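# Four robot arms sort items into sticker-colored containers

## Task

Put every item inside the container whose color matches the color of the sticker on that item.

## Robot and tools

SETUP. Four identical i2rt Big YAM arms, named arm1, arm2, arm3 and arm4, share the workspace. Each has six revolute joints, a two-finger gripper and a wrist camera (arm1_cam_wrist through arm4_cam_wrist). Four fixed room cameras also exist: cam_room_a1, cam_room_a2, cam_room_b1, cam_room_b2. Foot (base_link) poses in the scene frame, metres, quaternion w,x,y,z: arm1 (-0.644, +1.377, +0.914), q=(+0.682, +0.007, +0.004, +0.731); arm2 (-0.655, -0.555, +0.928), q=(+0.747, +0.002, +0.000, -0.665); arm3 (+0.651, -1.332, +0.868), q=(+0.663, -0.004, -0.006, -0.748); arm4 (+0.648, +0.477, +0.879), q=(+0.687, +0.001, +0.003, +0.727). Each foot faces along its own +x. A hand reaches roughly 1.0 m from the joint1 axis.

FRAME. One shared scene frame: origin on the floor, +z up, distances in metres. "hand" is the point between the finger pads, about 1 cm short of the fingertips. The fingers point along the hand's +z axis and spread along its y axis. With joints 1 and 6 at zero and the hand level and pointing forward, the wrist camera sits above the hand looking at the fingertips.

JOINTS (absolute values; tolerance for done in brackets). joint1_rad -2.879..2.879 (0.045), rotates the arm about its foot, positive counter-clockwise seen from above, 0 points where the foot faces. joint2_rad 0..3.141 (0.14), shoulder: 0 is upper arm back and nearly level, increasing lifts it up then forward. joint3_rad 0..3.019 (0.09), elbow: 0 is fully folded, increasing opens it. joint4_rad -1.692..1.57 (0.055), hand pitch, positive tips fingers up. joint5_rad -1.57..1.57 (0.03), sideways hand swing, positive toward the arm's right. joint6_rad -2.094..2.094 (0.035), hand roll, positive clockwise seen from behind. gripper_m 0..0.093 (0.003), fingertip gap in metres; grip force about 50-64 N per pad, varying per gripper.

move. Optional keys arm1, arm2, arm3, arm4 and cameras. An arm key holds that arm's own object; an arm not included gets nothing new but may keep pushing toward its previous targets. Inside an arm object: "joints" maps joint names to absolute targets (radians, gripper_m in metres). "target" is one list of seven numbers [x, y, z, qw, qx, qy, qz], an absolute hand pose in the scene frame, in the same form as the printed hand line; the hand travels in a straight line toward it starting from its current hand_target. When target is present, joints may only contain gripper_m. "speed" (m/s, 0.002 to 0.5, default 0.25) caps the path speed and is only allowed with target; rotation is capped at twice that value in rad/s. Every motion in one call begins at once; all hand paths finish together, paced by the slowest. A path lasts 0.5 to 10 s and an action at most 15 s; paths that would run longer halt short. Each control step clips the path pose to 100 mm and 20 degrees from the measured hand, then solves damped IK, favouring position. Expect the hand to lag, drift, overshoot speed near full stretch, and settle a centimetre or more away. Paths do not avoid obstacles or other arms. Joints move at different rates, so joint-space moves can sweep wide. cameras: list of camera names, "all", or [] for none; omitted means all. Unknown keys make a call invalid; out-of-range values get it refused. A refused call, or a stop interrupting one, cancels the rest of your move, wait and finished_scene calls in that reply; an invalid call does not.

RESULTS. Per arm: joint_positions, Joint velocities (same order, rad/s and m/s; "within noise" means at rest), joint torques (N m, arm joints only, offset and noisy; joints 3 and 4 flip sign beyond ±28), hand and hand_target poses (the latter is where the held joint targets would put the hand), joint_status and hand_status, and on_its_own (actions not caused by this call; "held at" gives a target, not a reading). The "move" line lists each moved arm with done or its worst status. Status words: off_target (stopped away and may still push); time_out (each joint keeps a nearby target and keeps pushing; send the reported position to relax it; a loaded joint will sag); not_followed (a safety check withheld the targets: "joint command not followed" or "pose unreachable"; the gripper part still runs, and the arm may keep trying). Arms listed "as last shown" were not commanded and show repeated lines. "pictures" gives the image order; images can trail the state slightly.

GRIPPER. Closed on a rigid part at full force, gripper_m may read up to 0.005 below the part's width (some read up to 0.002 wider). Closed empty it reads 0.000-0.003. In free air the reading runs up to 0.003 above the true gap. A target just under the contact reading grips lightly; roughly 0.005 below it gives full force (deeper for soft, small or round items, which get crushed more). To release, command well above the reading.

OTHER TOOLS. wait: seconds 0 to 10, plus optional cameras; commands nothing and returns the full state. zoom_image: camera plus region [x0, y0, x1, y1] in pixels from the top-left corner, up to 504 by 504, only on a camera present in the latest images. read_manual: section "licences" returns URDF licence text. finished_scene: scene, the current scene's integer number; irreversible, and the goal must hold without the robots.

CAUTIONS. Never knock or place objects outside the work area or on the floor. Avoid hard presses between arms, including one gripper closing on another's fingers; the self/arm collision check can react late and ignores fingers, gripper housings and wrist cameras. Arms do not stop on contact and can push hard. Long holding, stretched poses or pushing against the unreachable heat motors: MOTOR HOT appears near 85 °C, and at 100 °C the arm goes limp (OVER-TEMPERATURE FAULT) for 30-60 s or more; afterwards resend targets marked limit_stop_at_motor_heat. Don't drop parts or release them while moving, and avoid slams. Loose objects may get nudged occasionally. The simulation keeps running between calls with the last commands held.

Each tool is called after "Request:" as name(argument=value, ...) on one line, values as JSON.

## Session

Request:
move(cameras=[])

Scene clock: 0.00 s.
Joint torques (N m): no reading
Motor temperatures (°C): arm1=[20 23 28 23 21 21 21] | arm2=[23 24 27 22 22 20 23] | arm3=[24 23 24 23 24 23 23] | arm4=[22 22 25 22 24 21 24]
Heat: arm1: hottest joint3_rad 28 °C; arm2: hottest joint3_rad 27 °C; arm3: hottest joint1_rad 24 °C; arm4: hottest joint3_rad 25 °C.
Joint velocities: within noise
arm1.joint_positions: joint1_rad=-0.168 joint2_rad=+0.560 joint3_rad=+1.361 joint4_rad=-1.410 joint5_rad=+0.240 joint6_rad=+0.692 gripper_m=+0.09396
arm1.joint_status: not commanded
arm1.hand: x=-0.5745 y=+1.5715 z=+1.4388 quat_wxyz=(-0.303, +0.280, -0.837, -0.359) (m; scene frame)
arm1.hand_target: x=-0.5746 y=+1.5689 z=+1.4515 quat_wxyz=(-0.308, +0.276, -0.832, -0.370) (m; scene frame)
arm1.hand_status: not commanded
arm2.joint_positions: joint1_rad=+0.198 joint2_rad=+0.483 joint3_rad=+1.641 joint4_rad=-1.210 joint5_rad=-0.086 joint6_rad=-0.484 gripper_m=+0.09396
arm2.joint_status: not commanded
arm2.hand: x=-0.6069 y=-0.6635 z=+1.6316 quat_wxyz=(-0.468, -0.246, -0.683, +0.505) (m; scene frame)
arm2.hand_target: x=-0.6088 y=-0.6576 z=+1.6378 quat_wxyz=(-0.472, -0.244, -0.677, +0.510) (m; scene frame)
arm2.hand_status: not commanded
arm3.joint_positions: joint1_rad=+0.130 joint2_rad=+0.645 joint3_rad=+1.695 joint4_rad=-1.138 joint5_rad=+0.075 joint6_rad=+0.392 gripper_m=+0.09396
arm3.joint_status: not commanded
arm3.hand: x=+0.6386 y=-1.5165 z=+1.5921 quat_wxyz=(-0.552, -0.621, -0.389, +0.398) (m; scene frame)
arm3.hand_target: x=+0.6385 y=-1.5116 z=+1.6003 quat_wxyz=(-0.558, -0.615, -0.384, +0.402) (m; scene frame)
arm3.hand_status: not commanded
arm4.joint_positions: joint1_rad=+0.147 joint2_rad=+0.437 joint3_rad=+1.709 joint4_rad=-1.566 joint5_rad=+0.245 joint6_rad=+0.670 gripper_m=+0.09396
arm4.joint_status: not commanded
arm4.hand: x=+0.6820 y=+0.5376 z=+1.5262 quat_wxyz=(-0.292, +0.355, -0.719, -0.522) (m; scene frame)
arm4.hand_target: x=+0.6829 y=+0.5336 z=+1.5314 quat_wxyz=(-0.294, +0.352, -0.714, -0.529) (m; scene frame)
arm4.hand_status: not commanded
pictures: none
No camera images: "cameras" was empty.

Request:
move(arm1={"joints":{"joint1_rad":1.5,"joint2_rad":0.5,"joint3_rad":1.45,"joint4_rad":-1.6,"joint5_rad":0,"joint6_rad":0,"gripper_m":0.093}}, arm2={"joints":{"joint1_rad":-1.687,"joint2_rad":0.5,"joint3_rad":1.45,"joint4_rad":-1.6,"joint5_rad":0,"joint6_rad":0,"gripper_m":0.093}}, arm3={"joints":{"joint1_rad":1.691,"joint2_rad":0.5,"joint3_rad":1.45,"joint4_rad":-1.6,"joint5_rad":0,"joint6_rad":0,"gripper_m":0.093}}, arm4={"joints":{"joint1_rad":-1.627,"joint2_rad":0.5,"joint3_rad":1.45,"joint4_rad":-1.6,"joint5_rad":0,"joint6_rad":0,"gripper_m":0.093}}, cameras=["arm1_cam_wrist","arm2_cam_wrist","arm3_cam_wrist","arm4_cam_wrist","cam_room_a1","cam_room_a2","cam_room_b1","cam_room_b2"])

Scene clock: 8.23 s.
Joint torques (N m): arm1=[-1.44 7.12 11.06 1.18 0.02 -0.05] | arm2=[0.32 2.49 8.13 1.73 0.06 0.21] | arm3=[2.14 5.48 6.34 1.31 0 -0.12] | arm4=[0.62 3.6 7.39 0.98 0.01 -0.1]
Motor temperatures (°C): arm1=[20 23 29 23 21 21 21] | arm2=[23 24 27 22 22 20 23] | arm3=[24 23 25 23 24 23 23] | arm4=[22 22 25 22 24 21 24]
Heat: arm1: hottest joint3_rad 29 °C; arm2: hottest joint3_rad 27 °C; arm3: hottest joint3_rad 25 °C; arm4: hottest joint3_rad 25 °C.
move: arm1 done; arm2 done; arm3 done; arm4 done
Joint velocities: within noise
arm1.joint_positions: joint1_rad=+1.493 joint2_rad=+0.493 joint3_rad=+1.414 joint4_rad=-1.588 joint5_rad=+0.000 joint6_rad=+0.008 gripper_m=+0.09306
arm1.joint_status: all done
arm1.hand: x=-0.7801 y=+1.3776 z=+1.4376 quat_wxyz=(-0.001, +0.896, -0.007, -0.443) (m; scene frame)
arm1.hand_target: x=-0.7754 y=+1.3766 z=+1.4496 quat_wxyz=(-0.001, +0.892, +0.000, -0.451) (m; scene frame)
arm1.hand_status: not commanded
arm2.joint_positions: joint1_rad=-1.682 joint2_rad=+0.509 joint3_rad=+1.448 joint4_rad=-1.585 joint5_rad=-0.001 joint6_rad=-0.015 gripper_m=+0.09310
arm2.joint_status: all done
arm2.hand: x=-0.8023 y=-0.5577 z=+1.4622 quat_wxyz=(+0.003, -0.895, -0.010, +0.445) (m; scene frame)
arm2.hand_target: x=-0.7960 y=-0.5566 z=+1.4614 quat_wxyz=(+0.001, -0.896, -0.001, +0.444) (m; scene frame)
arm2.hand_status: not commanded
arm3.joint_positions: joint1_rad=+1.680 joint2_rad=+0.495 joint3_rad=+1.452 joint4_rad=-1.593 joint5_rad=+0.001 joint6_rad=+0.007 gripper_m=+0.09307
arm3.joint_status: all done
arm3.hand: x=+0.7888 y=-1.3264 z=+1.4038 quat_wxyz=(-0.451, -0.005, -0.892, +0.007) (m; scene frame)
arm3.hand_target: x=+0.7903 y=-1.3248 z=+1.4013 quat_wxyz=(-0.445, +0.003, -0.896, +0.006) (m; scene frame)
arm3.hand_status: not commanded
arm4.joint_positions: joint1_rad=-1.623 joint2_rad=+0.509 joint3_rad=+1.435 joint4_rad=-1.590 joint5_rad=+0.002 joint6_rad=+0.014 gripper_m=+0.09310
arm4.joint_status: all done
arm4.hand: x=+0.7979 y=+0.4790 z=+1.4065 quat_wxyz=(-0.436, -0.004, -0.900, -0.002) (m; scene frame)
arm4.hand_target: x=+0.7905 y=+0.4788 z=+1.4120 quat_wxyz=(-0.442, +0.001, -0.897, +0.001) (m; scene frame)
arm4.hand_status: not commanded
pictures: arm1_cam_wrist, arm2_cam_wrist, arm3_cam_wrist, arm4_cam_wrist, cam_room_a1, cam_room_a2, cam_room_b1, cam_room_b2
Images, in order (width x height): arm1_cam_wrist 672x504, arm2_cam_wrist 672x504, arm3_cam_wrist 672x504, arm4_cam_wrist 672x504, cam_room_a1 672x504, cam_room_a2 672x504, cam_room_b1 672x504, cam_room_b2 672x504.

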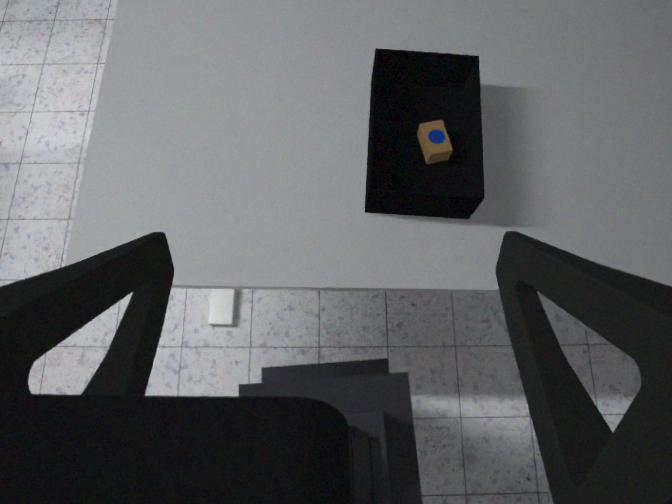

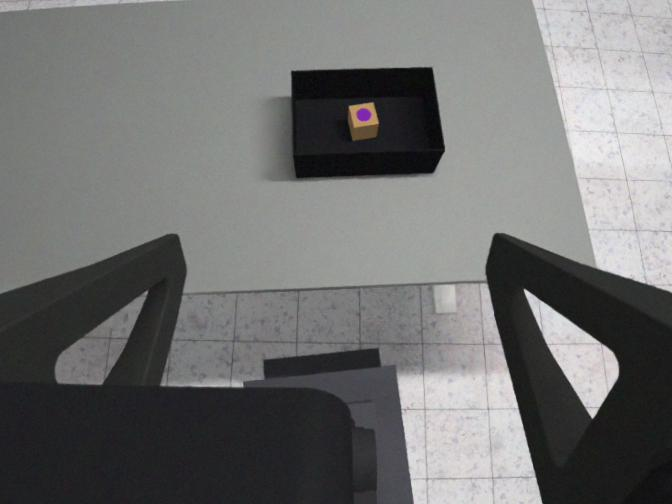

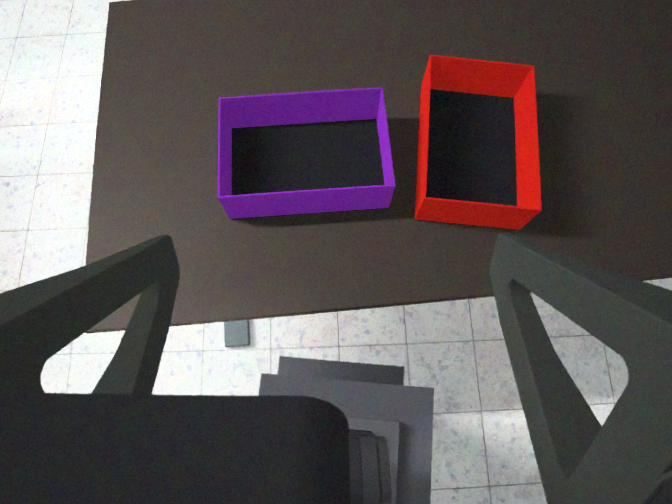

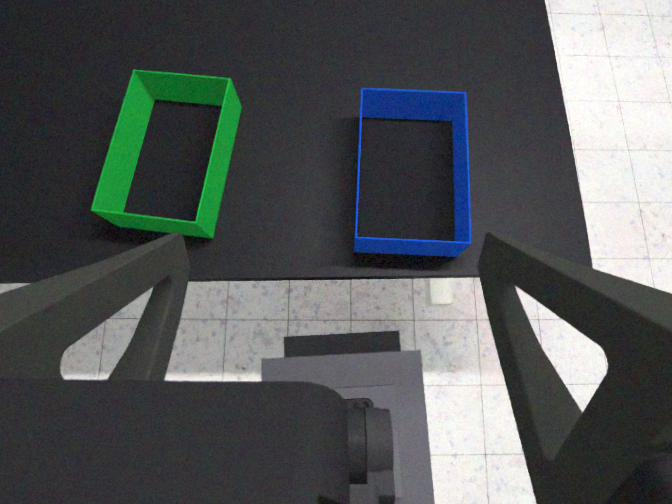

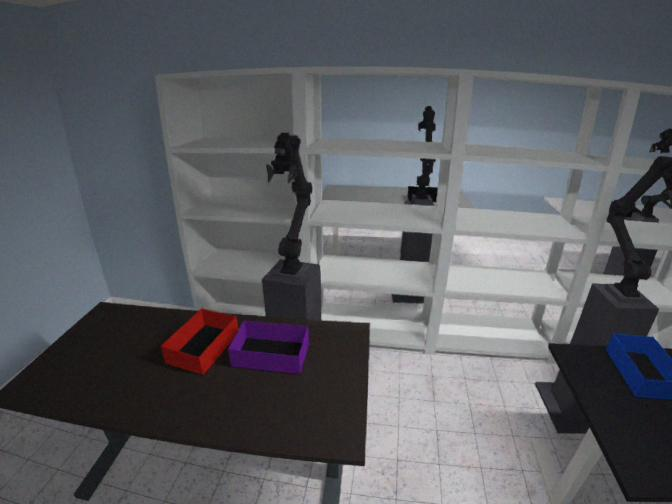

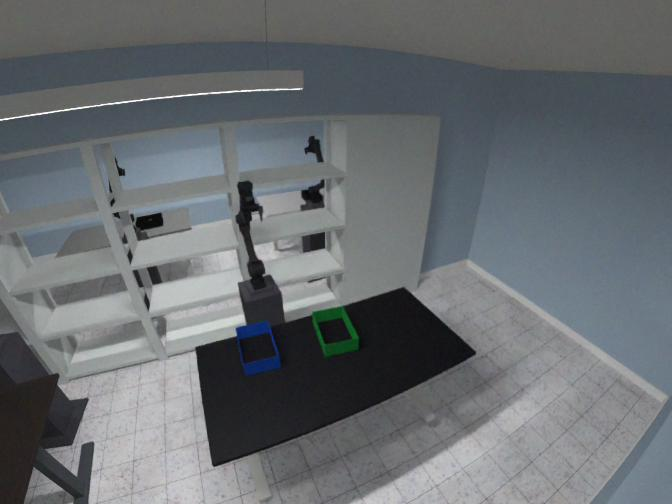

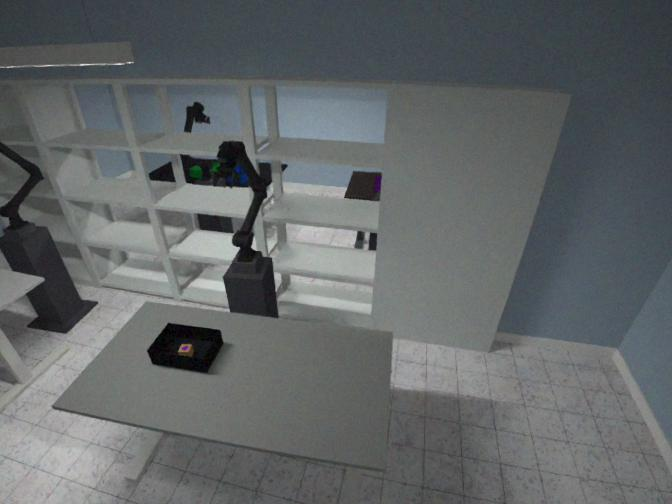

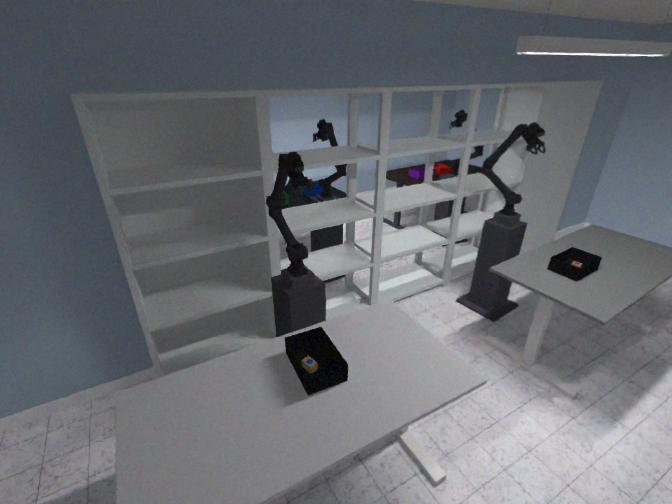

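Request:
zoom_image(camera="arm1_cam_wrist", region=[386, 90, 486, 190])

Request:
zoom_image(camera="arm2_cam_wrist", region=[313, 70, 413, 170])

Scaled by 5.040.

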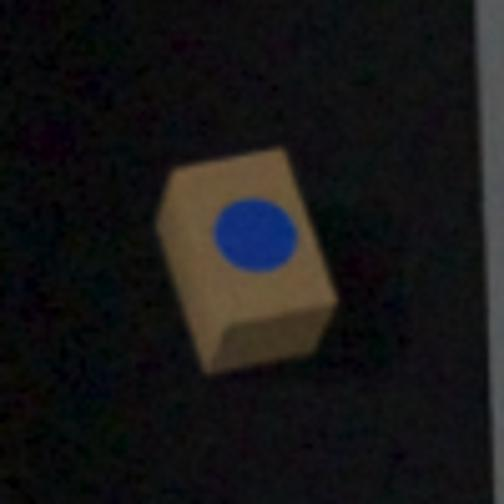

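Scaled by 5.040.

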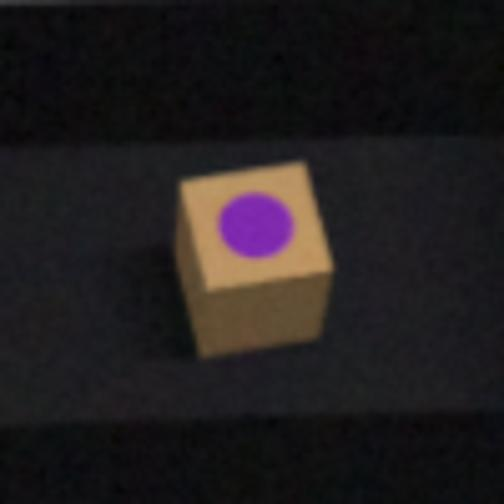

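Request:
move(arm1={"target":[-1.250,1.611,0.84,0,0.9945,0.1045,0],"speed":0.5}, arm2={"target":[-1.338,-0.503,0.83,0,0.9969,0.0785,0],"speed":0.5}, arm3={"joints":{"joint1_rad":-1.99,"joint2_rad":0.7,"joint3_rad":1.45,"joint4_rad":-1.4,"joint5_rad":0,"joint6_rad":0,"gripper_m":0.093}}, arm4={"joints":{"joint1_rad":0.876,"joint2_rad":0.7,"joint3_rad":1.45,"joint4_rad":-1.4,"joint5_rad":0,"joint6_rad":0,"gripper_m":0.093}}, cameras=["arm1_cam_wrist","arm2_cam_wrist"])

Scene clock: 39.47 s.
Joint torques (N m): arm1=[-0.91 -18.61 12.12 -0.02 -0.12 -0.07] | arm2=[1.38 -25.35 12.86 0.03 0.12 -0.08] | arm3=[0.44 -0.21 8.58 2.02 -0.01 -0.11] | arm4=[0.91 -0.73 8.64 1.74 0.09 -0.09]
Motor temperatures (°C): arm1=[20 24 31 23 21 21 21] | arm2=[23 24 29 22 22 20 23] | arm3=[24 23 25 23 24 23 23] | arm4=[22 22 27 22 24 21 24]
Heat: arm1: hottest joint3_rad 31 °C; arm2: hottest joint3_rad 29 °C; arm3: hottest joint3_rad 25 °C; arm4: hottest joint3_rad 27 °C.
move: arm1 off_target; arm2 off_target; arm3 done; arm4 done
Joint velocities: within noise
arm1.joint_positions: joint1_rad=+1.131 joint2_rad=+2.298 joint3_rad=+1.717 joint4_rad=-1.018 joint5_rad=+0.005 joint6_rad=-0.567 gripper_m=+0.09303
arm1.joint_status: not commanded
arm1.hand: x=-1.2381 y=+1.6093 z=+0.8366 quat_wxyz=(+0.002, +0.995, +0.098, +0.006) (m; scene frame)
arm1.hand_target: x=-1.2496 y=+1.6109 z=+0.8402 quat_wxyz=(+0.000, +0.995, +0.104, +0.000) (m; scene frame)
arm1.hand_status: off_target (0.013 m and 1.0 deg from the pose sent, 0.795 m and 54.1 deg at the start)
arm2.joint_positions: joint1_rad=-1.773 joint2_rad=+2.404 joint3_rad=+1.860 joint4_rad=-1.052 joint5_rad=-0.007 joint6_rad=-0.218 gripper_m=+0.09310
arm2.joint_status: not commanded
arm2.hand: x=-1.3207 y=-0.4985 z=+0.8182 quat_wxyz=(-0.004, -0.998, -0.066, -0.013) (m; scene frame)
arm2.hand_target: x=-1.3372 y=-0.5030 z=+0.8304 quat_wxyz=(+0.000, -0.997, -0.078, +0.000) (m; scene frame)
arm2.hand_status: off_target (0.021 m and 2.1 deg from the pose sent, 0.831 m and 53.4 deg at the start)
arm3.joint_positions: joint1_rad=-1.978 joint2_rad=+0.704 joint3_rad=+1.442 joint4_rad=-1.412 joint5_rad=+0.001 joint6_rad=+0.005 gripper_m=+0.09307
arm3.joint_status: all done
arm3.hand: x=+0.4329 y=-1.1968 z=+1.3962 quat_wxyz=(+0.106, -0.870, +0.241, +0.416) (m; scene frame)
arm3.hand_target: x=+0.4351 y=-1.1947 z=+1.4032 quat_wxyz=(+0.113, -0.865, +0.242, +0.426) (m; scene frame)
arm3.hand_status: not commanded
arm4.joint_positions: joint1_rad=+0.873 joint2_rad=+0.708 joint3_rad=+1.433 joint4_rad=-1.414 joint5_rad=-0.001 joint6_rad=+0.013 gripper_m=+0.09311
arm4.joint_status: all done
arm4.hand: x=+0.4471 y=+0.6314 z=+1.4049 quat_wxyz=(-0.130, +0.856, -0.292, -0.407) (m; scene frame)
arm4.hand_target: x=+0.4490 y=+0.6292 z=+1.4175 quat_wxyz=(-0.137, +0.850, -0.282, -0.423) (m; scene frame)
arm4.hand_status: not commanded
pictures: arm1_cam_wrist, arm2_cam_wrist
Images, in order (width x height): arm1_cam_wrist 672x504, arm2_cam_wrist 672x504.

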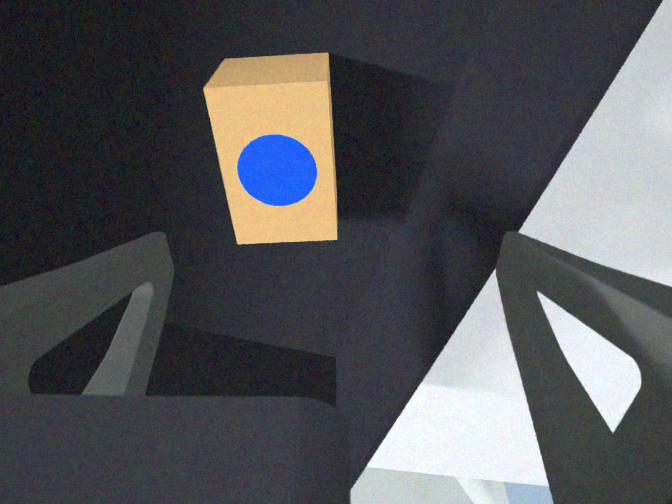

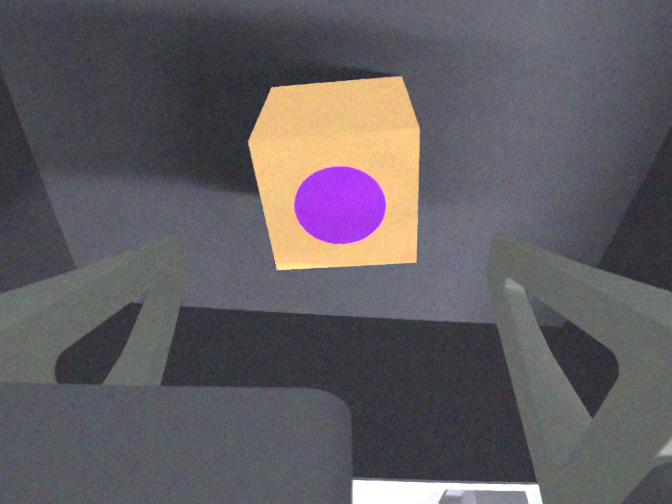

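Request:
move(arm1={"target":[-1.2543,1.585,0.815,0,0.993,0.118,0],"speed":0.25}, arm2={"target":[-1.340,-0.503,0.735,0,0.9969,0.0785,0],"speed":0.25}, cameras=["arm1_cam_wrist","arm2_cam_wrist"])

Scene clock: 59.97 s.
Joint torques (N m): arm1=[-1.32 -18.49 9.73 1.05 -0.04 0.05] | arm2=[1.49 -23.71 12.07 0.84 0.11 -0.08] | arm3=[0.62 -0.32 8.57 2.04 0 -0.1] | arm4=[1.08 -0.03 8.7 1.78 0.08 -0.08]
Motor temperatures (°C): arm1=[20 25 32 23 21 21 21] | arm2=[23 25 31 22 22 20 23] | arm3=[24 23 27 23 24 23 23] | arm4=[22 22 29 22 24 21 24]
Heat: arm1: hottest joint3_rad 32 °C; arm2: hottest joint3_rad 31 °C; arm3: hottest joint3_rad 27 °C; arm4: hottest joint3_rad 29 °C.
move: arm1 done; arm2 off_target
Joint velocities: within noise
arm1.joint_positions: joint1_rad=+1.174 joint2_rad=+2.326 joint3_rad=+1.717 joint4_rad=-0.990 joint5_rad=+0.004 joint6_rad=-0.568 gripper_m=+0.09303
arm1.joint_status: not commanded
arm1.hand: x=-1.2483 y=+1.5839 z=+0.8194 quat_wxyz=(+0.002, +0.993, +0.120, +0.006) (m; scene frame)
arm1.hand_target: x=-1.2542 y=+1.5849 z=+0.8151 quat_wxyz=(+0.000, +0.993, +0.118, +0.000) (m; scene frame)
arm1.hand_status: done (0.007 m and 0.7 deg from the pose sent, 0.036 m and 2.4 deg at the start)
arm2.joint_positions: joint1_rad=-1.772 joint2_rad=+2.539 joint3_rad=+1.896 joint4_rad=-0.945 joint5_rad=-0.007 joint6_rad=-0.218 gripper_m=+0.09308
arm2.joint_status: not commanded
arm2.hand: x=-1.3263 y=-0.4986 z=+0.7416 quat_wxyz=(-0.003, -0.998, -0.067, -0.009) (m; scene frame)
arm2.hand_target: x=-1.3392 y=-0.5032 z=+0.7353 quat_wxyz=(+0.000, -0.997, -0.079, +0.000) (m; scene frame)
arm2.hand_status: off_target (0.016 m and 1.7 deg from the pose sent, 0.085 m and 2.1 deg at the start)
arm3, arm4: as last shown
pictures: arm1_cam_wrist, arm2_cam_wrist
Images, in order (width x height): arm1_cam_wrist 672x504, arm2_cam_wrist 672x504.

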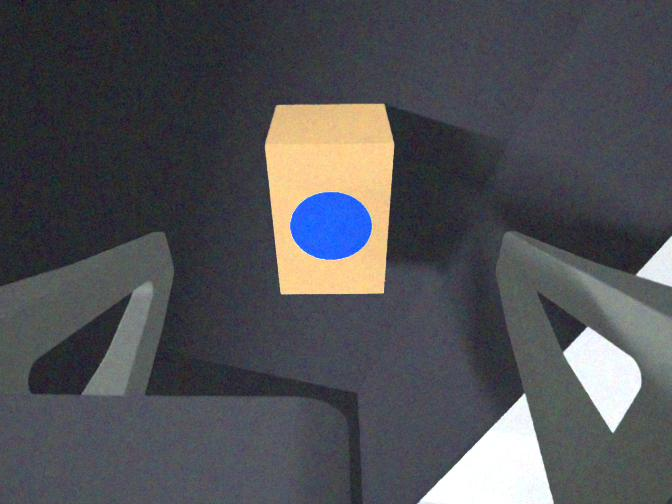

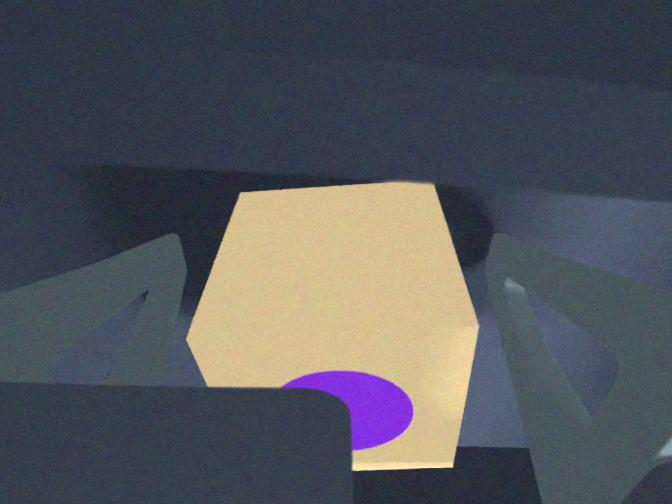

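Request:
move(arm1={"target":[-1.2444,1.5986,0.745,0,0.993,0.118,0],"speed":0.25}, arm2={"joints":{"gripper_m":0.046}}, arm3={"joints":{"joint1_rad":-1.99,"joint2_rad":1.0335,"joint3_rad":0.473,"joint4_rad":0.48,"gripper_m":0.093}}, arm4={"joints":{"joint1_rad":0.876,"joint2_rad":1.061,"joint3_rad":0.455,"joint4_rad":0.527,"gripper_m":0.093}}, cameras=[])

Request:
move(arm1={"joints":{"gripper_m":0.036}}, arm2={"target":[-1.34,-0.503,0.9,0,0.9969,0.0785,0],"speed":0.4}, cameras=["arm1_cam_wrist","arm2_cam_wrist"])

Request:
move(arm1={"target":[-1.2444,1.5986,0.9,0,0.993,0.118,0],"speed":0.4}, arm2={"joints":{"joint1_rad":0.942,"joint2_rad":0.7,"joint3_rad":1.45,"joint4_rad":-1.4,"joint5_rad":0,"joint6_rad":0}}, cameras=["arm1_cam_wrist","arm2_cam_wrist"])

Scene clock: 89.23 s.
Joint torques (N m): arm1=[-2.9 -19.78 8.38 0.87 0.06 -0.08] | arm2=[1.55 -23.71 12.05 0.84 0.06 -0.08] | arm3=[0.62 -7.12 8.36 2.7 0 -0.11] | arm4=[1.26 -7.59 8.31 2.13 0.09 -0.07]
Motor temperatures (°C): arm1=[20 27 32 23 21 21 21] | arm2=[23 26 34 22 22 20 23] | arm3=[24 23 28 23 24 23 23] | arm4=[22 22 31 22 24 21 24]
Heat: arm1: hottest joint3_rad 32 °C; arm2: hottest joint3_rad 34 °C; arm3: hottest joint3_rad 28 °C; arm4: hottest joint3_rad 31 °C.
move: arm1 off_target; arm2 off_target; arm3 done; arm4 done
Joint velocities: within noise
arm1.joint_positions: joint1_rad=+1.163 joint2_rad=+2.447 joint3_rad=+1.711 joint4_rad=-0.872 joint5_rad=+0.002 joint6_rad=-0.580 gripper_m=+0.09302
arm1.joint_status: not commanded
arm1.hand: x=-1.2405 y=+1.5883 z=+0.7425 quat_wxyz=(+0.005, +0.993, +0.120, +0.009) (m; scene frame)
arm1.hand_target: x=-1.2442 y=+1.5985 z=+0.7450 quat_wxyz=(+0.000, +0.993, +0.118, +0.000) (m; scene frame)
arm1.hand_status: off_target (0.011 m and 1.3 deg from the pose sent, 0.076 m and 0.7 deg at the start)
arm2.joint_positions: joint1_rad=-1.772 joint2_rad=+2.539 joint3_rad=+1.897 joint4_rad=-0.945 joint5_rad=-0.006 joint6_rad=-0.219 gripper_m=+0.05368
arm2.joint_status: gripper_m off_target (ended at +0.05371, target +0.04600)
arm2.hand: x=-1.3266 y=-0.4983 z=+0.7418 quat_wxyz=(-0.002, -0.998, -0.067, -0.009) (m; scene frame)
arm2.hand_target: x=-1.3394 y=-0.5031 z=+0.7354 quat_wxyz=(+0.000, -0.997, -0.078, +0.000) (m; scene frame)
arm2.hand_status: not commanded
arm3.joint_positions: joint1_rad=-1.978 joint2_rad=+1.042 joint3_rad=+0.475 joint4_rad=+0.462 joint5_rad=+0.001 joint6_rad=+0.005 gripper_m=+0.09307
arm3.joint_status: all done
arm3.hand: x=+0.2569 y=-1.0975 z=+1.1250 quat_wxyz=(+0.169, -0.718, +0.200, +0.645) (m; scene frame)
arm3.hand_target: x=+0.2605 y=-1.0936 z=+1.1315 quat_wxyz=(+0.176, -0.710, +0.200, +0.652) (m; scene frame)
arm3.hand_status: not commanded
arm4.joint_positions: joint1_rad=+0.873 joint2_rad=+1.072 joint3_rad=+0.451 joint4_rad=+0.507 joint5_rad=-0.001 joint6_rad=+0.013 gripper_m=+0.09311
arm4.joint_status: all done
arm4.hand: x=+0.2843 y=+0.7511 z=+1.1251 quat_wxyz=(-0.204, +0.706, -0.241, -0.634) (m; scene frame)
arm4.hand_target: x=+0.2835 y=+0.7500 z=+1.1371 quat_wxyz=(-0.211, +0.696, -0.232, -0.646) (m; scene frame)
arm4.hand_status: not commanded
pictures: none
No camera images: "cameras" was empty.

Scene clock: 90.50 s.
Joint torques (N m): arm1=[-2.61 -19.43 8.39 0.76 0.05 -0.09] | arm2=[1.44 -23.3 11.86 0.2 0.05 -0.09] | arm3=[0.56 -7.12 8.36 2.58 -0.02 -0.1] | arm4=[0.91 -7.18 8.18 2.25 0.14 -0.07]
Motor temperatures (°C): arm1=[20 27 32 23 21 21 21] | arm2=[23 26 34 22 22 20 23] | arm3=[24 23 28 23 24 23 23] | arm4=[22 22 31 22 24 21 24]
Heat: arm1: hottest joint3_rad 32 °C; arm2: hottest joint3_rad 34 °C; arm3: hottest joint3_rad 28 °C; arm4: hottest joint3_rad 31 °C.
move: arm1 off_target; arm2 off_target
Joint velocities: within noise
arm1.joint_positions: joint1_rad=+1.160 joint2_rad=+2.447 joint3_rad=+1.711 joint4_rad=-0.871 joint5_rad=+0.002 joint6_rad=-0.581 gripper_m=+0.04391
arm1.joint_status: gripper_m off_target (ended at +0.04394, target +0.03600)
arm1.hand: x=-1.2403 y=+1.5899 z=+0.7424 quat_wxyz=(+0.005, +0.993, +0.119, +0.009) (m; scene frame)
arm1.hand_target: x=-1.2442 y=+1.5985 z=+0.7450 quat_wxyz=(+0.000, +0.993, +0.118, +0.000) (m; scene frame)
arm1.hand_status: not commanded
arm2.joint_positions: joint1_rad=-1.772 joint2_rad=+2.299 joint3_rad=+1.924 joint4_rad=-1.179 joint5_rad=-0.006 joint6_rad=-0.219 gripper_m=+0.05368
arm2.joint_status: not commanded
arm2.hand: x=-1.3369 y=-0.4980 z=+0.9094 quat_wxyz=(+0.000, -0.998, -0.067, +0.008) (m; scene frame)
arm2.hand_target: x=-1.3396 y=-0.5030 z=+0.8999 quat_wxyz=(+0.000, -0.997, -0.078, +0.000) (m; scene frame)
arm2.hand_status: off_target (0.011 m and 1.6 deg from the pose sent, 0.159 m and 1.7 deg at the start)
arm3, arm4: as last shown
arm3.hand: x=+0.2568 y=-1.0975 z=+1.1251 quat_wxyz=(+0.169, -0.718, +0.200, +0.645) (m; scene frame)
arm4.hand: x=+0.2843 y=+0.7511 z=+1.1252 quat_wxyz=(-0.204, +0.706, -0.241, -0.634) (m; scene frame)
pictures: arm1_cam_wrist, arm2_cam_wrist
Images, in order (width x height): arm1_cam_wrist 672x504, arm2_cam_wrist 672x504.

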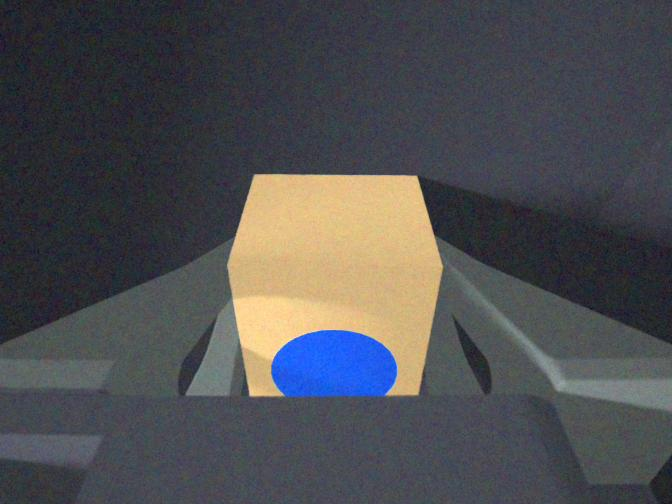

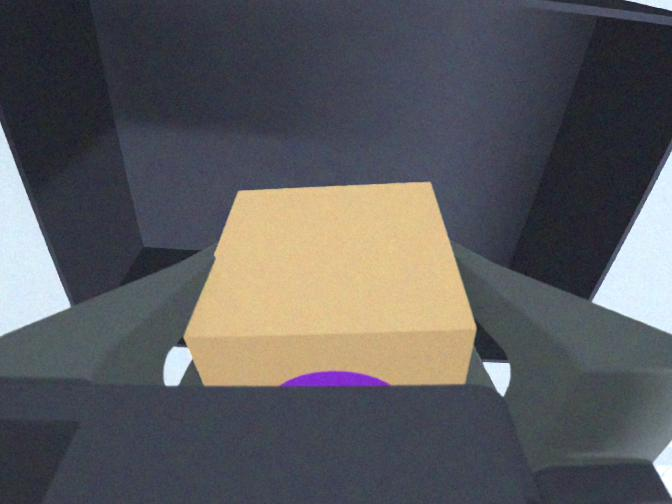

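Scene clock: 92.73 s.
Joint torques (N m): arm1=[-2.96 -18.14 11.95 0.01 -0.02 -0.1] | arm2=[1.08 0.03 8.54 1.84 0.15 0.21] | arm3=[0.56 -7.06 8.38 2.61 -0.01 -0.11] | arm4=[0.79 -7.36 8.25 2.37 0.11 -0.05]
Motor temperatures (°C): arm1=[20 27 32 23 21 21 21] | arm2=[23 26 33 22 22 20 23] | arm3=[24 23 28 23 24 23 23] | arm4=[22 22 31 22 24 21 24]
Heat: arm1: hottest joint3_rad 32 °C; arm2: hottest joint3_rad 33 °C; arm3: hottest joint3_rad 28 °C; arm4: hottest joint3_rad 31 °C.
move: arm1 done; arm2 done
Joint velocities: within noise
arm1.joint_positions: joint1_rad=+1.160 joint2_rad=+2.200 joint3_rad=+1.715 joint4_rad=-1.108 joint5_rad=+0.002 joint6_rad=-0.581 gripper_m=+0.04390
arm1.joint_status: not commanded
arm1.hand: x=-1.2393 y=+1.5899 z=+0.8970 quat_wxyz=(+0.002, +0.993, +0.119, +0.003) (m; scene frame)
arm1.hand_target: x=-1.2442 y=+1.5985 z=+0.9001 quat_wxyz=(+0.000, +0.993, +0.118, +0.000) (m; scene frame)
arm1.hand_status: done (0.010 m and 0.4 deg from the pose sent, 0.158 m and 1.2 deg at the start)
arm2.joint_positions: joint1_rad=+0.937 joint2_rad=+0.695 joint3_rad=+1.458 joint4_rad=-1.386 joint5_rad=-0.004 joint6_rad=-0.015 gripper_m=+0.05359
arm2.joint_status: all done
arm2.hand: x=-0.4385 y=-0.6805 z=+1.4738 quat_wxyz=(-0.441, -0.221, -0.862, +0.117) (m; scene frame)
arm2.hand_target: x=-0.4374 y=-0.6804 z=+1.4663 quat_wxyz=(-0.431, -0.228, -0.866, +0.111) (m; scene frame)
arm2.hand_status: not commanded
arm3, arm4: as last shown
pictures: arm1_cam_wrist, arm2_cam_wrist
Images, in order (width x height): arm1_cam_wrist 672x504, arm2_cam_wrist 672x504.

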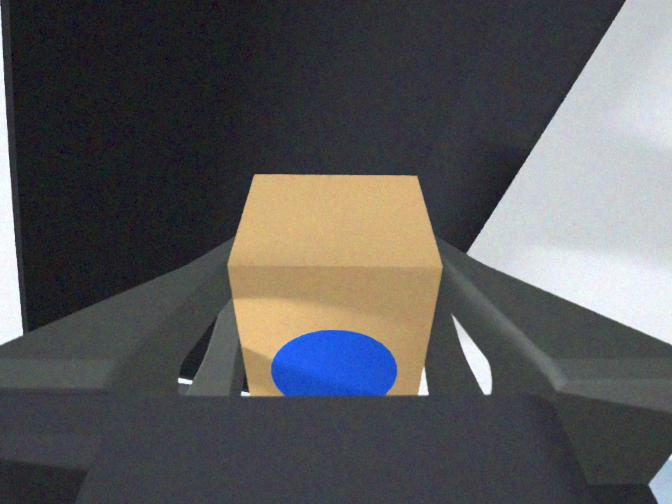

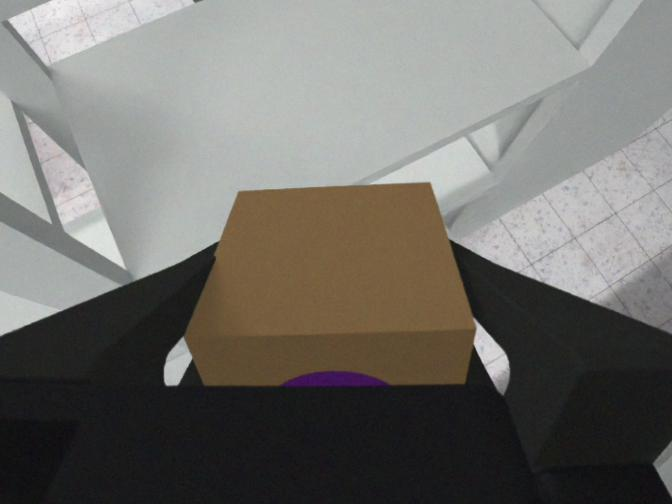

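Request:
move(arm1={"joints":{"joint1_rad":-2.245,"joint2_rad":0.7,"joint3_rad":1.45,"joint4_rad":-1.4,"joint5_rad":0,"joint6_rad":0}}, arm2={"joints":{"joint1_rad":0.942,"joint2_rad":1.2188,"joint3_rad":0.384,"joint4_rad":0.7546,"joint5_rad":0,"joint6_rad":0}}, cameras=[])

Request:
move(arm1={"joints":{"joint1_rad":-2.245,"joint2_rad":1.168,"joint3_rad":0.41,"joint4_rad":0.686,"joint5_rad":0,"joint6_rad":0}}, arm2={"target":[0.0001,-0.9201,1.075,0.6493,0.1865,0.7178,-0.1687],"speed":0.35}, cameras=[])

Request:
move(arm1={"target":[0.010,0.9249,1.075,0.6403,0.2209,0.7079,-0.1998],"speed":0.35}, arm2={"target":[0.0001,-0.9201,1.035,0.6493,0.1865,0.7178,-0.1687],"speed":0.12}, cameras=[])

Request:
move(arm1={"target":[0.010,0.9249,1.035,0.6403,0.2209,0.7079,-0.1998],"speed":0.12}, arm2={"joints":{"gripper_m":0.082}}, cameras=[])

Request:
move(arm1={"joints":{"gripper_m":0.078}}, arm2={"target":[-0.25,-0.78,1.09,0.6493,0.1865,0.7178,-0.1687],"speed":0.4}, cameras=["arm3_cam_wrist","arm4_cam_wrist"])

Request:
move(arm1={"target":[-0.2656,1.1154,1.10,0.6403,0.2209,0.7079,-0.1998],"speed":0.4}, cameras=["arm3_cam_wrist","arm4_cam_wrist"])

Scene clock: 111.40 s.
Joint torques (N m): arm1=[-2.67 2.67 10.09 1.33 -0.08 0.11] | arm2=[1.14 -9.17 8.34 3.71 0.15 0.21] | arm3=[0.5 -7.06 8.36 2.59 -0.01 -0.11] | arm4=[0.91 -7.3 8.38 2.21 0.08 -0.09]
Motor temperatures (°C): arm1=[20 27 34 23 21 21 22] | arm2=[23 26 32 22 22 20 24] | arm3=[24 23 28 23 24 23 23] | arm4=[22 22 32 22 24 21 24]
Heat: arm1: hottest joint3_rad 34 °C; arm2: hottest joint3_rad 32 °C; arm3: hottest joint3_rad 28 °C; arm4: hottest joint3_rad 32 °C.
move: arm1 done; arm2 done
Joint velocities: within noise
arm1.joint_positions: joint1_rad=-2.238 joint2_rad=+0.696 joint3_rad=+1.441 joint4_rad=-1.391 joint5_rad=+0.002 joint6_rad=-0.006 gripper_m=+0.04386
arm1.joint_status: all done
arm1.hand: x=-0.4276 y=+1.2332 z=+1.4468 quat_wxyz=(-0.419, -0.261, -0.859, +0.135) (m; scene frame)
arm1.hand_target: x=-0.4290 y=+1.2324 z=+1.4481 quat_wxyz=(-0.417, -0.267, -0.859, +0.133) (m; scene frame)
arm1.hand_status: not commanded
arm2.joint_positions: joint1_rad=+0.937 joint2_rad=+1.231 joint3_rad=+0.390 joint4_rad=+0.727 joint5_rad=-0.003 joint6_rad=-0.015 gripper_m=+0.05359
arm2.joint_status: all done
arm2.hand: x=-0.2566 y=-0.7825 z=+1.1253 quat_wxyz=(-0.643, -0.186, -0.723, +0.172) (m; scene frame)
arm2.hand_target: x=-0.2575 y=-0.7801 z=+1.1345 quat_wxyz=(-0.656, -0.187, -0.711, +0.170) (m; scene frame)
arm2.hand_status: not commanded
arm3, arm4: as last shown
pictures: none
No camera images: "cameras" was empty.

Scene clock: 113.37 s.
Joint torques (N m): arm1=[-2.26 -5.01 9.46 2.86 -0.04 0.09] | arm2=[1.49 -19.19 12.92 2.17 0.14 0.18] | arm3=[0.56 -7.06 8.36 2.59 -0.02 -0.11] | arm4=[0.97 -7.06 8.31 2.07 0.1 -0.09]
Motor temperatures (°C): arm1=[20 27 34 23 21 21 22] | arm2=[23 26 32 22 22 20 24] | arm3=[24 23 28 23 24 23 23] | arm4=[22 22 32 22 24 21 24]
Heat: arm1: hottest joint3_rad 34 °C; arm2: hottest joint3_rad 32 °C; arm3: hottest joint3_rad 28 °C; arm4: hottest joint3_rad 32 °C.
move: arm1 done; arm2 off_target
Joint velocities: within noise
arm1.joint_positions: joint1_rad=-2.238 joint2_rad=+1.182 joint3_rad=+0.406 joint4_rad=+0.661 joint5_rad=+0.002 joint6_rad=-0.006 gripper_m=+0.04386
arm1.joint_status: all done
arm1.hand: x=-0.2625 y=+1.1180 z=+1.1181 quat_wxyz=(-0.629, -0.218, -0.719, +0.199) (m; scene frame)
arm1.hand_target: x=-0.2634 y=+1.1153 z=+1.1328 quat_wxyz=(-0.645, -0.217, -0.704, +0.204) (m; scene frame)
arm1.hand_status: not commanded
arm2.joint_positions: joint1_rad=+0.939 joint2_rad=+1.981 joint3_rad=+1.139 joint4_rad=+0.718 joint5_rad=-0.001 joint6_rad=-0.015 gripper_m=+0.05359
arm2.joint_status: not commanded
arm2.hand: x=-0.0169 y=-0.9171 z=+1.0635 quat_wxyz=(-0.639, -0.186, -0.726, +0.171) (m; scene frame)
arm2.hand_target: x=-0.0010 y=-0.9194 z=+1.0755 quat_wxyz=(-0.649, -0.186, -0.718, +0.169) (m; scene frame)
arm2.hand_status: off_target (0.021 m and 1.5 deg from the pose sent, 0.296 m and 1.0 deg at the start)
arm3, arm4: as last shown
pictures: none
No camera images: "cameras" was empty.

Scene clock: 115.00 s.
Joint torques (N m): arm1=[-2.55 -16.62 14.23 1.74 -0.02 0.13] | arm2=[1.44 -17.38 12.01 3.3 0.12 0.18] | arm3=[0.62 -6.95 8.36 2.58 -0.02 -0.1] | arm4=[0.91 -7.12 8.31 2.21 0.09 -0.06]
Motor temperatures (°C): arm1=[20 27 34 23 21 21 22] | arm2=[23 26 32 22 22 20 24] | arm3=[24 23 28 23 24 23 23] | arm4=[22 22 32 22 24 21 24]
Heat: arm1: hottest joint3_rad 34 °C; arm2: hottest joint3_rad 32 °C; arm3: hottest joint3_rad 28 °C; arm4: hottest joint3_rad 32 °C.
move: arm1 off_target; arm2 off_target
Joint velocities: within noise
arm1.joint_positions: joint1_rad=-2.238 joint2_rad=+2.035 joint3_rad=+1.284 joint4_rad=+0.618 joint5_rad=-0.001 joint6_rad=-0.002 gripper_m=+0.04386
arm1.joint_status: not commanded
arm1.hand: x=-0.0013 y=+0.9398 z=+1.0484 quat_wxyz=(-0.623, -0.220, -0.725, +0.195) (m; scene frame)
arm1.hand_target: x=+0.0080 y=+0.9261 z=+1.0755 quat_wxyz=(-0.640, -0.221, -0.708, +0.200) (m; scene frame)
arm1.hand_status: off_target (0.032 m and 2.8 deg from the pose sent, 0.337 m and 1.9 deg at the start)
arm2.joint_positions: joint1_rad=+0.939 joint2_rad=+2.037 joint3_rad=+1.139 joint4_rad=+0.775 joint5_rad=-0.001 joint6_rad=-0.014 gripper_m=+0.05359
arm2.joint_status: not commanded
arm2.hand: x=-0.0157 y=-0.9176 z=+1.0372 quat_wxyz=(-0.640, -0.187, -0.726, +0.171) (m; scene frame)
arm2.hand_target: x=-0.0009 y=-0.9195 z=+1.0351 quat_wxyz=(-0.649, -0.186, -0.718, +0.169) (m; scene frame)
arm2.hand_status: off_target (0.016 m and 1.5 deg from the pose sent, 0.033 m and 1.5 deg at the start)
arm3, arm4: as last shown
pictures: none
No camera images: "cameras" was empty.

Scene clock: 115.97 s.
Joint torques (N m): arm1=[-2.61 -13.8 12.55 2.04 -0.06 0.1] | arm2=[1.38 -18.08 11.99 3.29 0.12 0.17] | arm3=[0.62 -7.12 8.32 2.56 -0.01 -0.1] | arm4=[0.73 -7.47 8.21 2.19 0.1 -0.09]
Motor temperatures (°C): arm1=[20 27 34 23 21 21 22] | arm2=[23 26 32 22 22 20 24] | arm3=[24 23 28 23 24 23 23] | arm4=[22 22 32 22 24 21 24]
Heat: arm1: hottest joint3_rad 34 °C; arm2: hottest joint3_rad 32 °C; arm3: hottest joint3_rad 28 °C; arm4: hottest joint3_rad 32 °C.
move: arm1 off_target; arm2 done
Joint velocities: within noise
arm1.joint_positions: joint1_rad=-2.238 joint2_rad=+2.069 joint3_rad=+1.296 joint4_rad=+0.684 joint5_rad=-0.001 joint6_rad=+0.002 gripper_m=+0.04386
arm1.joint_status: not commanded
arm1.hand: x=+0.0033 y=+0.9367 z=+1.0445 quat_wxyz=(-0.639, -0.217, -0.710, +0.199) (m; scene frame)
arm1.hand_target: x=+0.0089 y=+0.9255 z=+1.0350 quat_wxyz=(-0.640, -0.221, -0.708, +0.200) (m; scene frame)
arm1.hand_status: off_target (0.017 m and 0.5 deg from the pose sent, 0.023 m and 2.8 deg at the start)
arm2.joint_positions: joint1_rad=+0.939 joint2_rad=+2.045 joint3_rad=+1.139 joint4_rad=+0.775 joint5_rad=-0.001 joint6_rad=-0.014 gripper_m=+0.08193
arm2.joint_status: all done
arm2.hand: x=-0.0158 y=-0.9175 z=+1.0318 quat_wxyz=(-0.637, -0.187, -0.728, +0.171) (m; scene frame)
arm2.hand_target: x=-0.0009 y=-0.9195 z=+1.0351 quat_wxyz=(-0.649, -0.187, -0.718, +0.169) (m; scene frame)
arm2.hand_status: not commanded
arm3, arm4: as last shown
pictures: none
No camera images: "cameras" was empty.

Scene clock: 117.33 s.
Joint torques (N m): arm1=[-2.78 -17.14 12.33 2.15 -0.02 0.09] | arm2=[1.61 -8.76 7.05 2.03 0.16 0.18] | arm3=[0.44 -7.06 8.32 2.59 -0.02 -0.1] | arm4=[0.85 -7.47 8.25 2.22 0.09 -0.07]
Motor temperatures (°C): arm1=[20 27 34 23 21 21 22] | arm2=[23 26 32 22 22 20 24] | arm3=[24 23 28 23 24 23 23] | arm4=[22 22 32 22 24 21 24]
Heat: arm1: hottest joint3_rad 34 °C; arm2: hottest joint3_rad 32 °C; arm3: hottest joint3_rad 28 °C; arm4: hottest joint3_rad 32 °C.
move: arm1 done; arm2 done
Joint velocities: within noise
arm1.joint_positions: joint1_rad=-2.238 joint2_rad=+2.100 joint3_rad=+1.296 joint4_rad=+0.684 joint5_rad=-0.001 joint6_rad=+0.002 gripper_m=+0.07796
arm1.joint_status: all done
arm1.hand: x=+0.0029 y=+0.9367 z=+1.0210 quat_wxyz=(-0.628, -0.221, -0.720, +0.195) (m; scene frame)
arm1.hand_target: x=+0.0089 y=+0.9255 z=+1.0349 quat_wxyz=(-0.640, -0.221, -0.708, +0.200) (m; scene frame)
arm1.hand_status: not commanded
arm2.joint_positions: joint1_rad=+0.942 joint2_rad=+1.394 joint3_rad=+0.365 joint4_rad=+0.949 joint5_rad=+0.003 joint6_rad=-0.014 gripper_m=+0.08193
arm2.joint_status: not commanded
arm2.hand: x=-0.2509 y=-0.7841 z=+1.0968 quat_wxyz=(-0.655, -0.183, -0.711, +0.176) (m; scene frame)
arm2.hand_target: x=-0.2500 y=-0.7800 z=+1.0901 quat_wxyz=(-0.649, -0.186, -0.718, +0.169) (m; scene frame)
arm2.hand_status: done (0.008 m and 1.4 deg from the pose sent, 0.278 m and 1.9 deg at the start)
arm3, arm4: as last shown
pictures: arm3_cam_wrist, arm4_cam_wrist
Images, in order (width x height): arm3_cam_wrist 672x504, arm4_cam_wrist 672x504.

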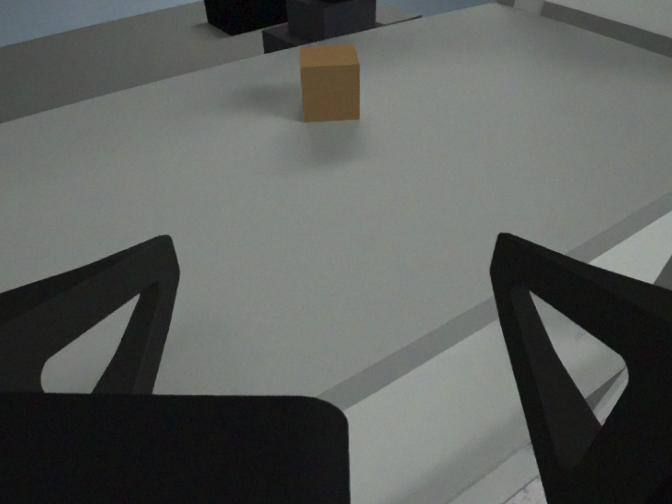

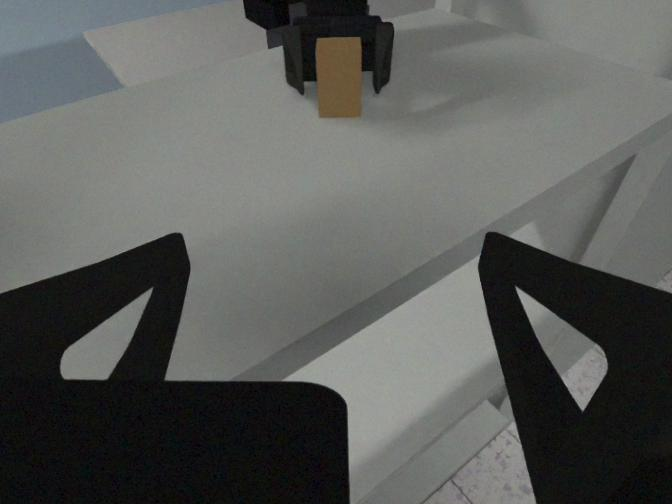

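Scene clock: 119.00 s.
Joint torques (N m): arm1=[-3.08 -3.78 8.95 1.42 -0.03 0.03] | arm2=[1.61 -8.7 7.08 2.04 0.15 0.17] | arm3=[0.5 -7.06 8.38 2.55 -0.02 -0.11] | arm4=[1.38 -7.36 8.34 2.24 0.1 -0.08]
Motor temperatures (°C): arm1=[20 27 34 23 21 21 22] | arm2=[23 26 32 22 22 20 24] | arm3=[24 23 28 23 24 23 23] | arm4=[22 22 32 22 24 21 24]
Heat: arm1: hottest joint3_rad 34 °C; arm2: hottest joint3_rad 32 °C; arm3: hottest joint3_rad 28 °C; arm4: hottest joint3_rad 32 °C.
move: arm1 done
Joint velocities: within noise
arm1.joint_positions: joint1_rad=-2.238 joint2_rad=+1.261 joint3_rad=+0.363 joint4_rad=+0.822 joint5_rad=-0.003 joint6_rad=+0.006 gripper_m=+0.07796
arm1.joint_status: not commanded
arm1.hand: x=-0.2652 y=+1.1207 z=+1.1022 quat_wxyz=(-0.645, -0.216, -0.706, +0.198) (m; scene frame)
arm1.hand_target: x=-0.2658 y=+1.1154 z=+1.0999 quat_wxyz=(-0.640, -0.221, -0.708, +0.200) (m; scene frame)
arm1.hand_status: done (0.006 m and 0.8 deg from the pose sent, 0.332 m and 2.0 deg at the start)
arm2: as last shown
arm3.joint_positions: joint1_rad=-1.978 joint2_rad=+1.042 joint3_rad=+0.475 joint4_rad=+0.462 joint5_rad=+0.001 joint6_rad=+0.005 gripper_m=+0.09307
arm3.joint_status: not commanded
arm3.hand: x=+0.2568 y=-1.0975 z=+1.1251 quat_wxyz=(+0.169, -0.718, +0.200, +0.645) (m; scene frame)
arm3.hand_target: x=+0.2605 y=-1.0936 z=+1.1315 quat_wxyz=(+0.176, -0.710, +0.200, +0.652) (m; scene frame)
arm3.hand_status: not commanded
arm4.joint_positions: joint1_rad=+0.873 joint2_rad=+1.072 joint3_rad=+0.451 joint4_rad=+0.507 joint5_rad=-0.001 joint6_rad=+0.013 gripper_m=+0.09311
arm4.joint_status: not commanded
arm4.hand: x=+0.2843 y=+0.7511 z=+1.1252 quat_wxyz=(-0.204, +0.706, -0.241, -0.634) (m; scene frame)
arm4.hand_target: x=+0.2835 y=+0.7500 z=+1.1371 quat_wxyz=(-0.211, +0.696, -0.232, -0.646) (m; scene frame)
arm4.hand_status: not commanded
pictures: arm3_cam_wrist, arm4_cam_wrist
Images, in order (width x height): arm3_cam_wrist 672x504, arm4_cam_wrist 672x504.

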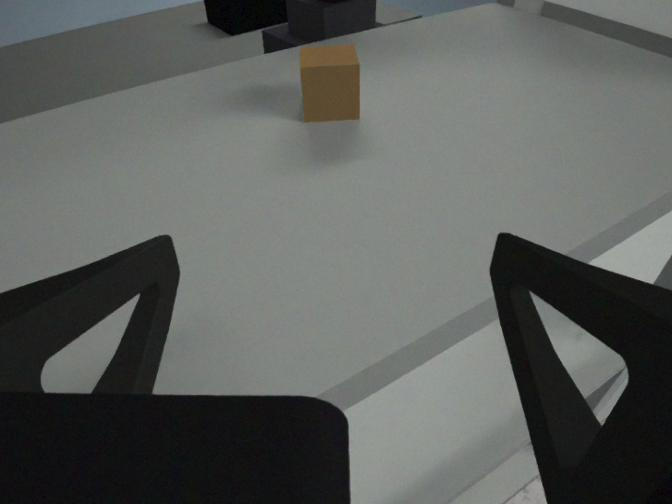

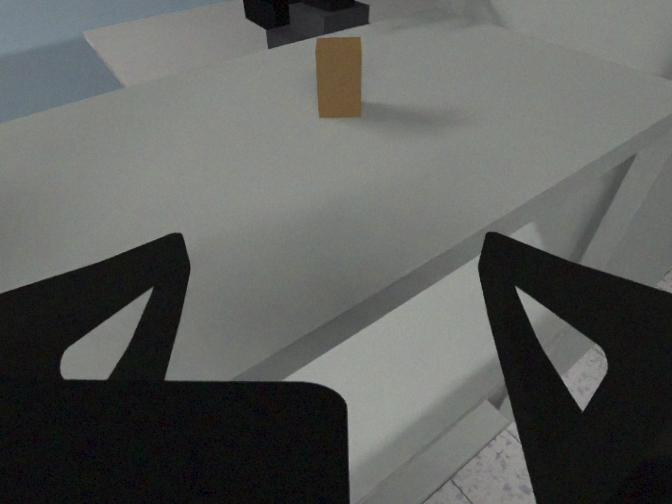

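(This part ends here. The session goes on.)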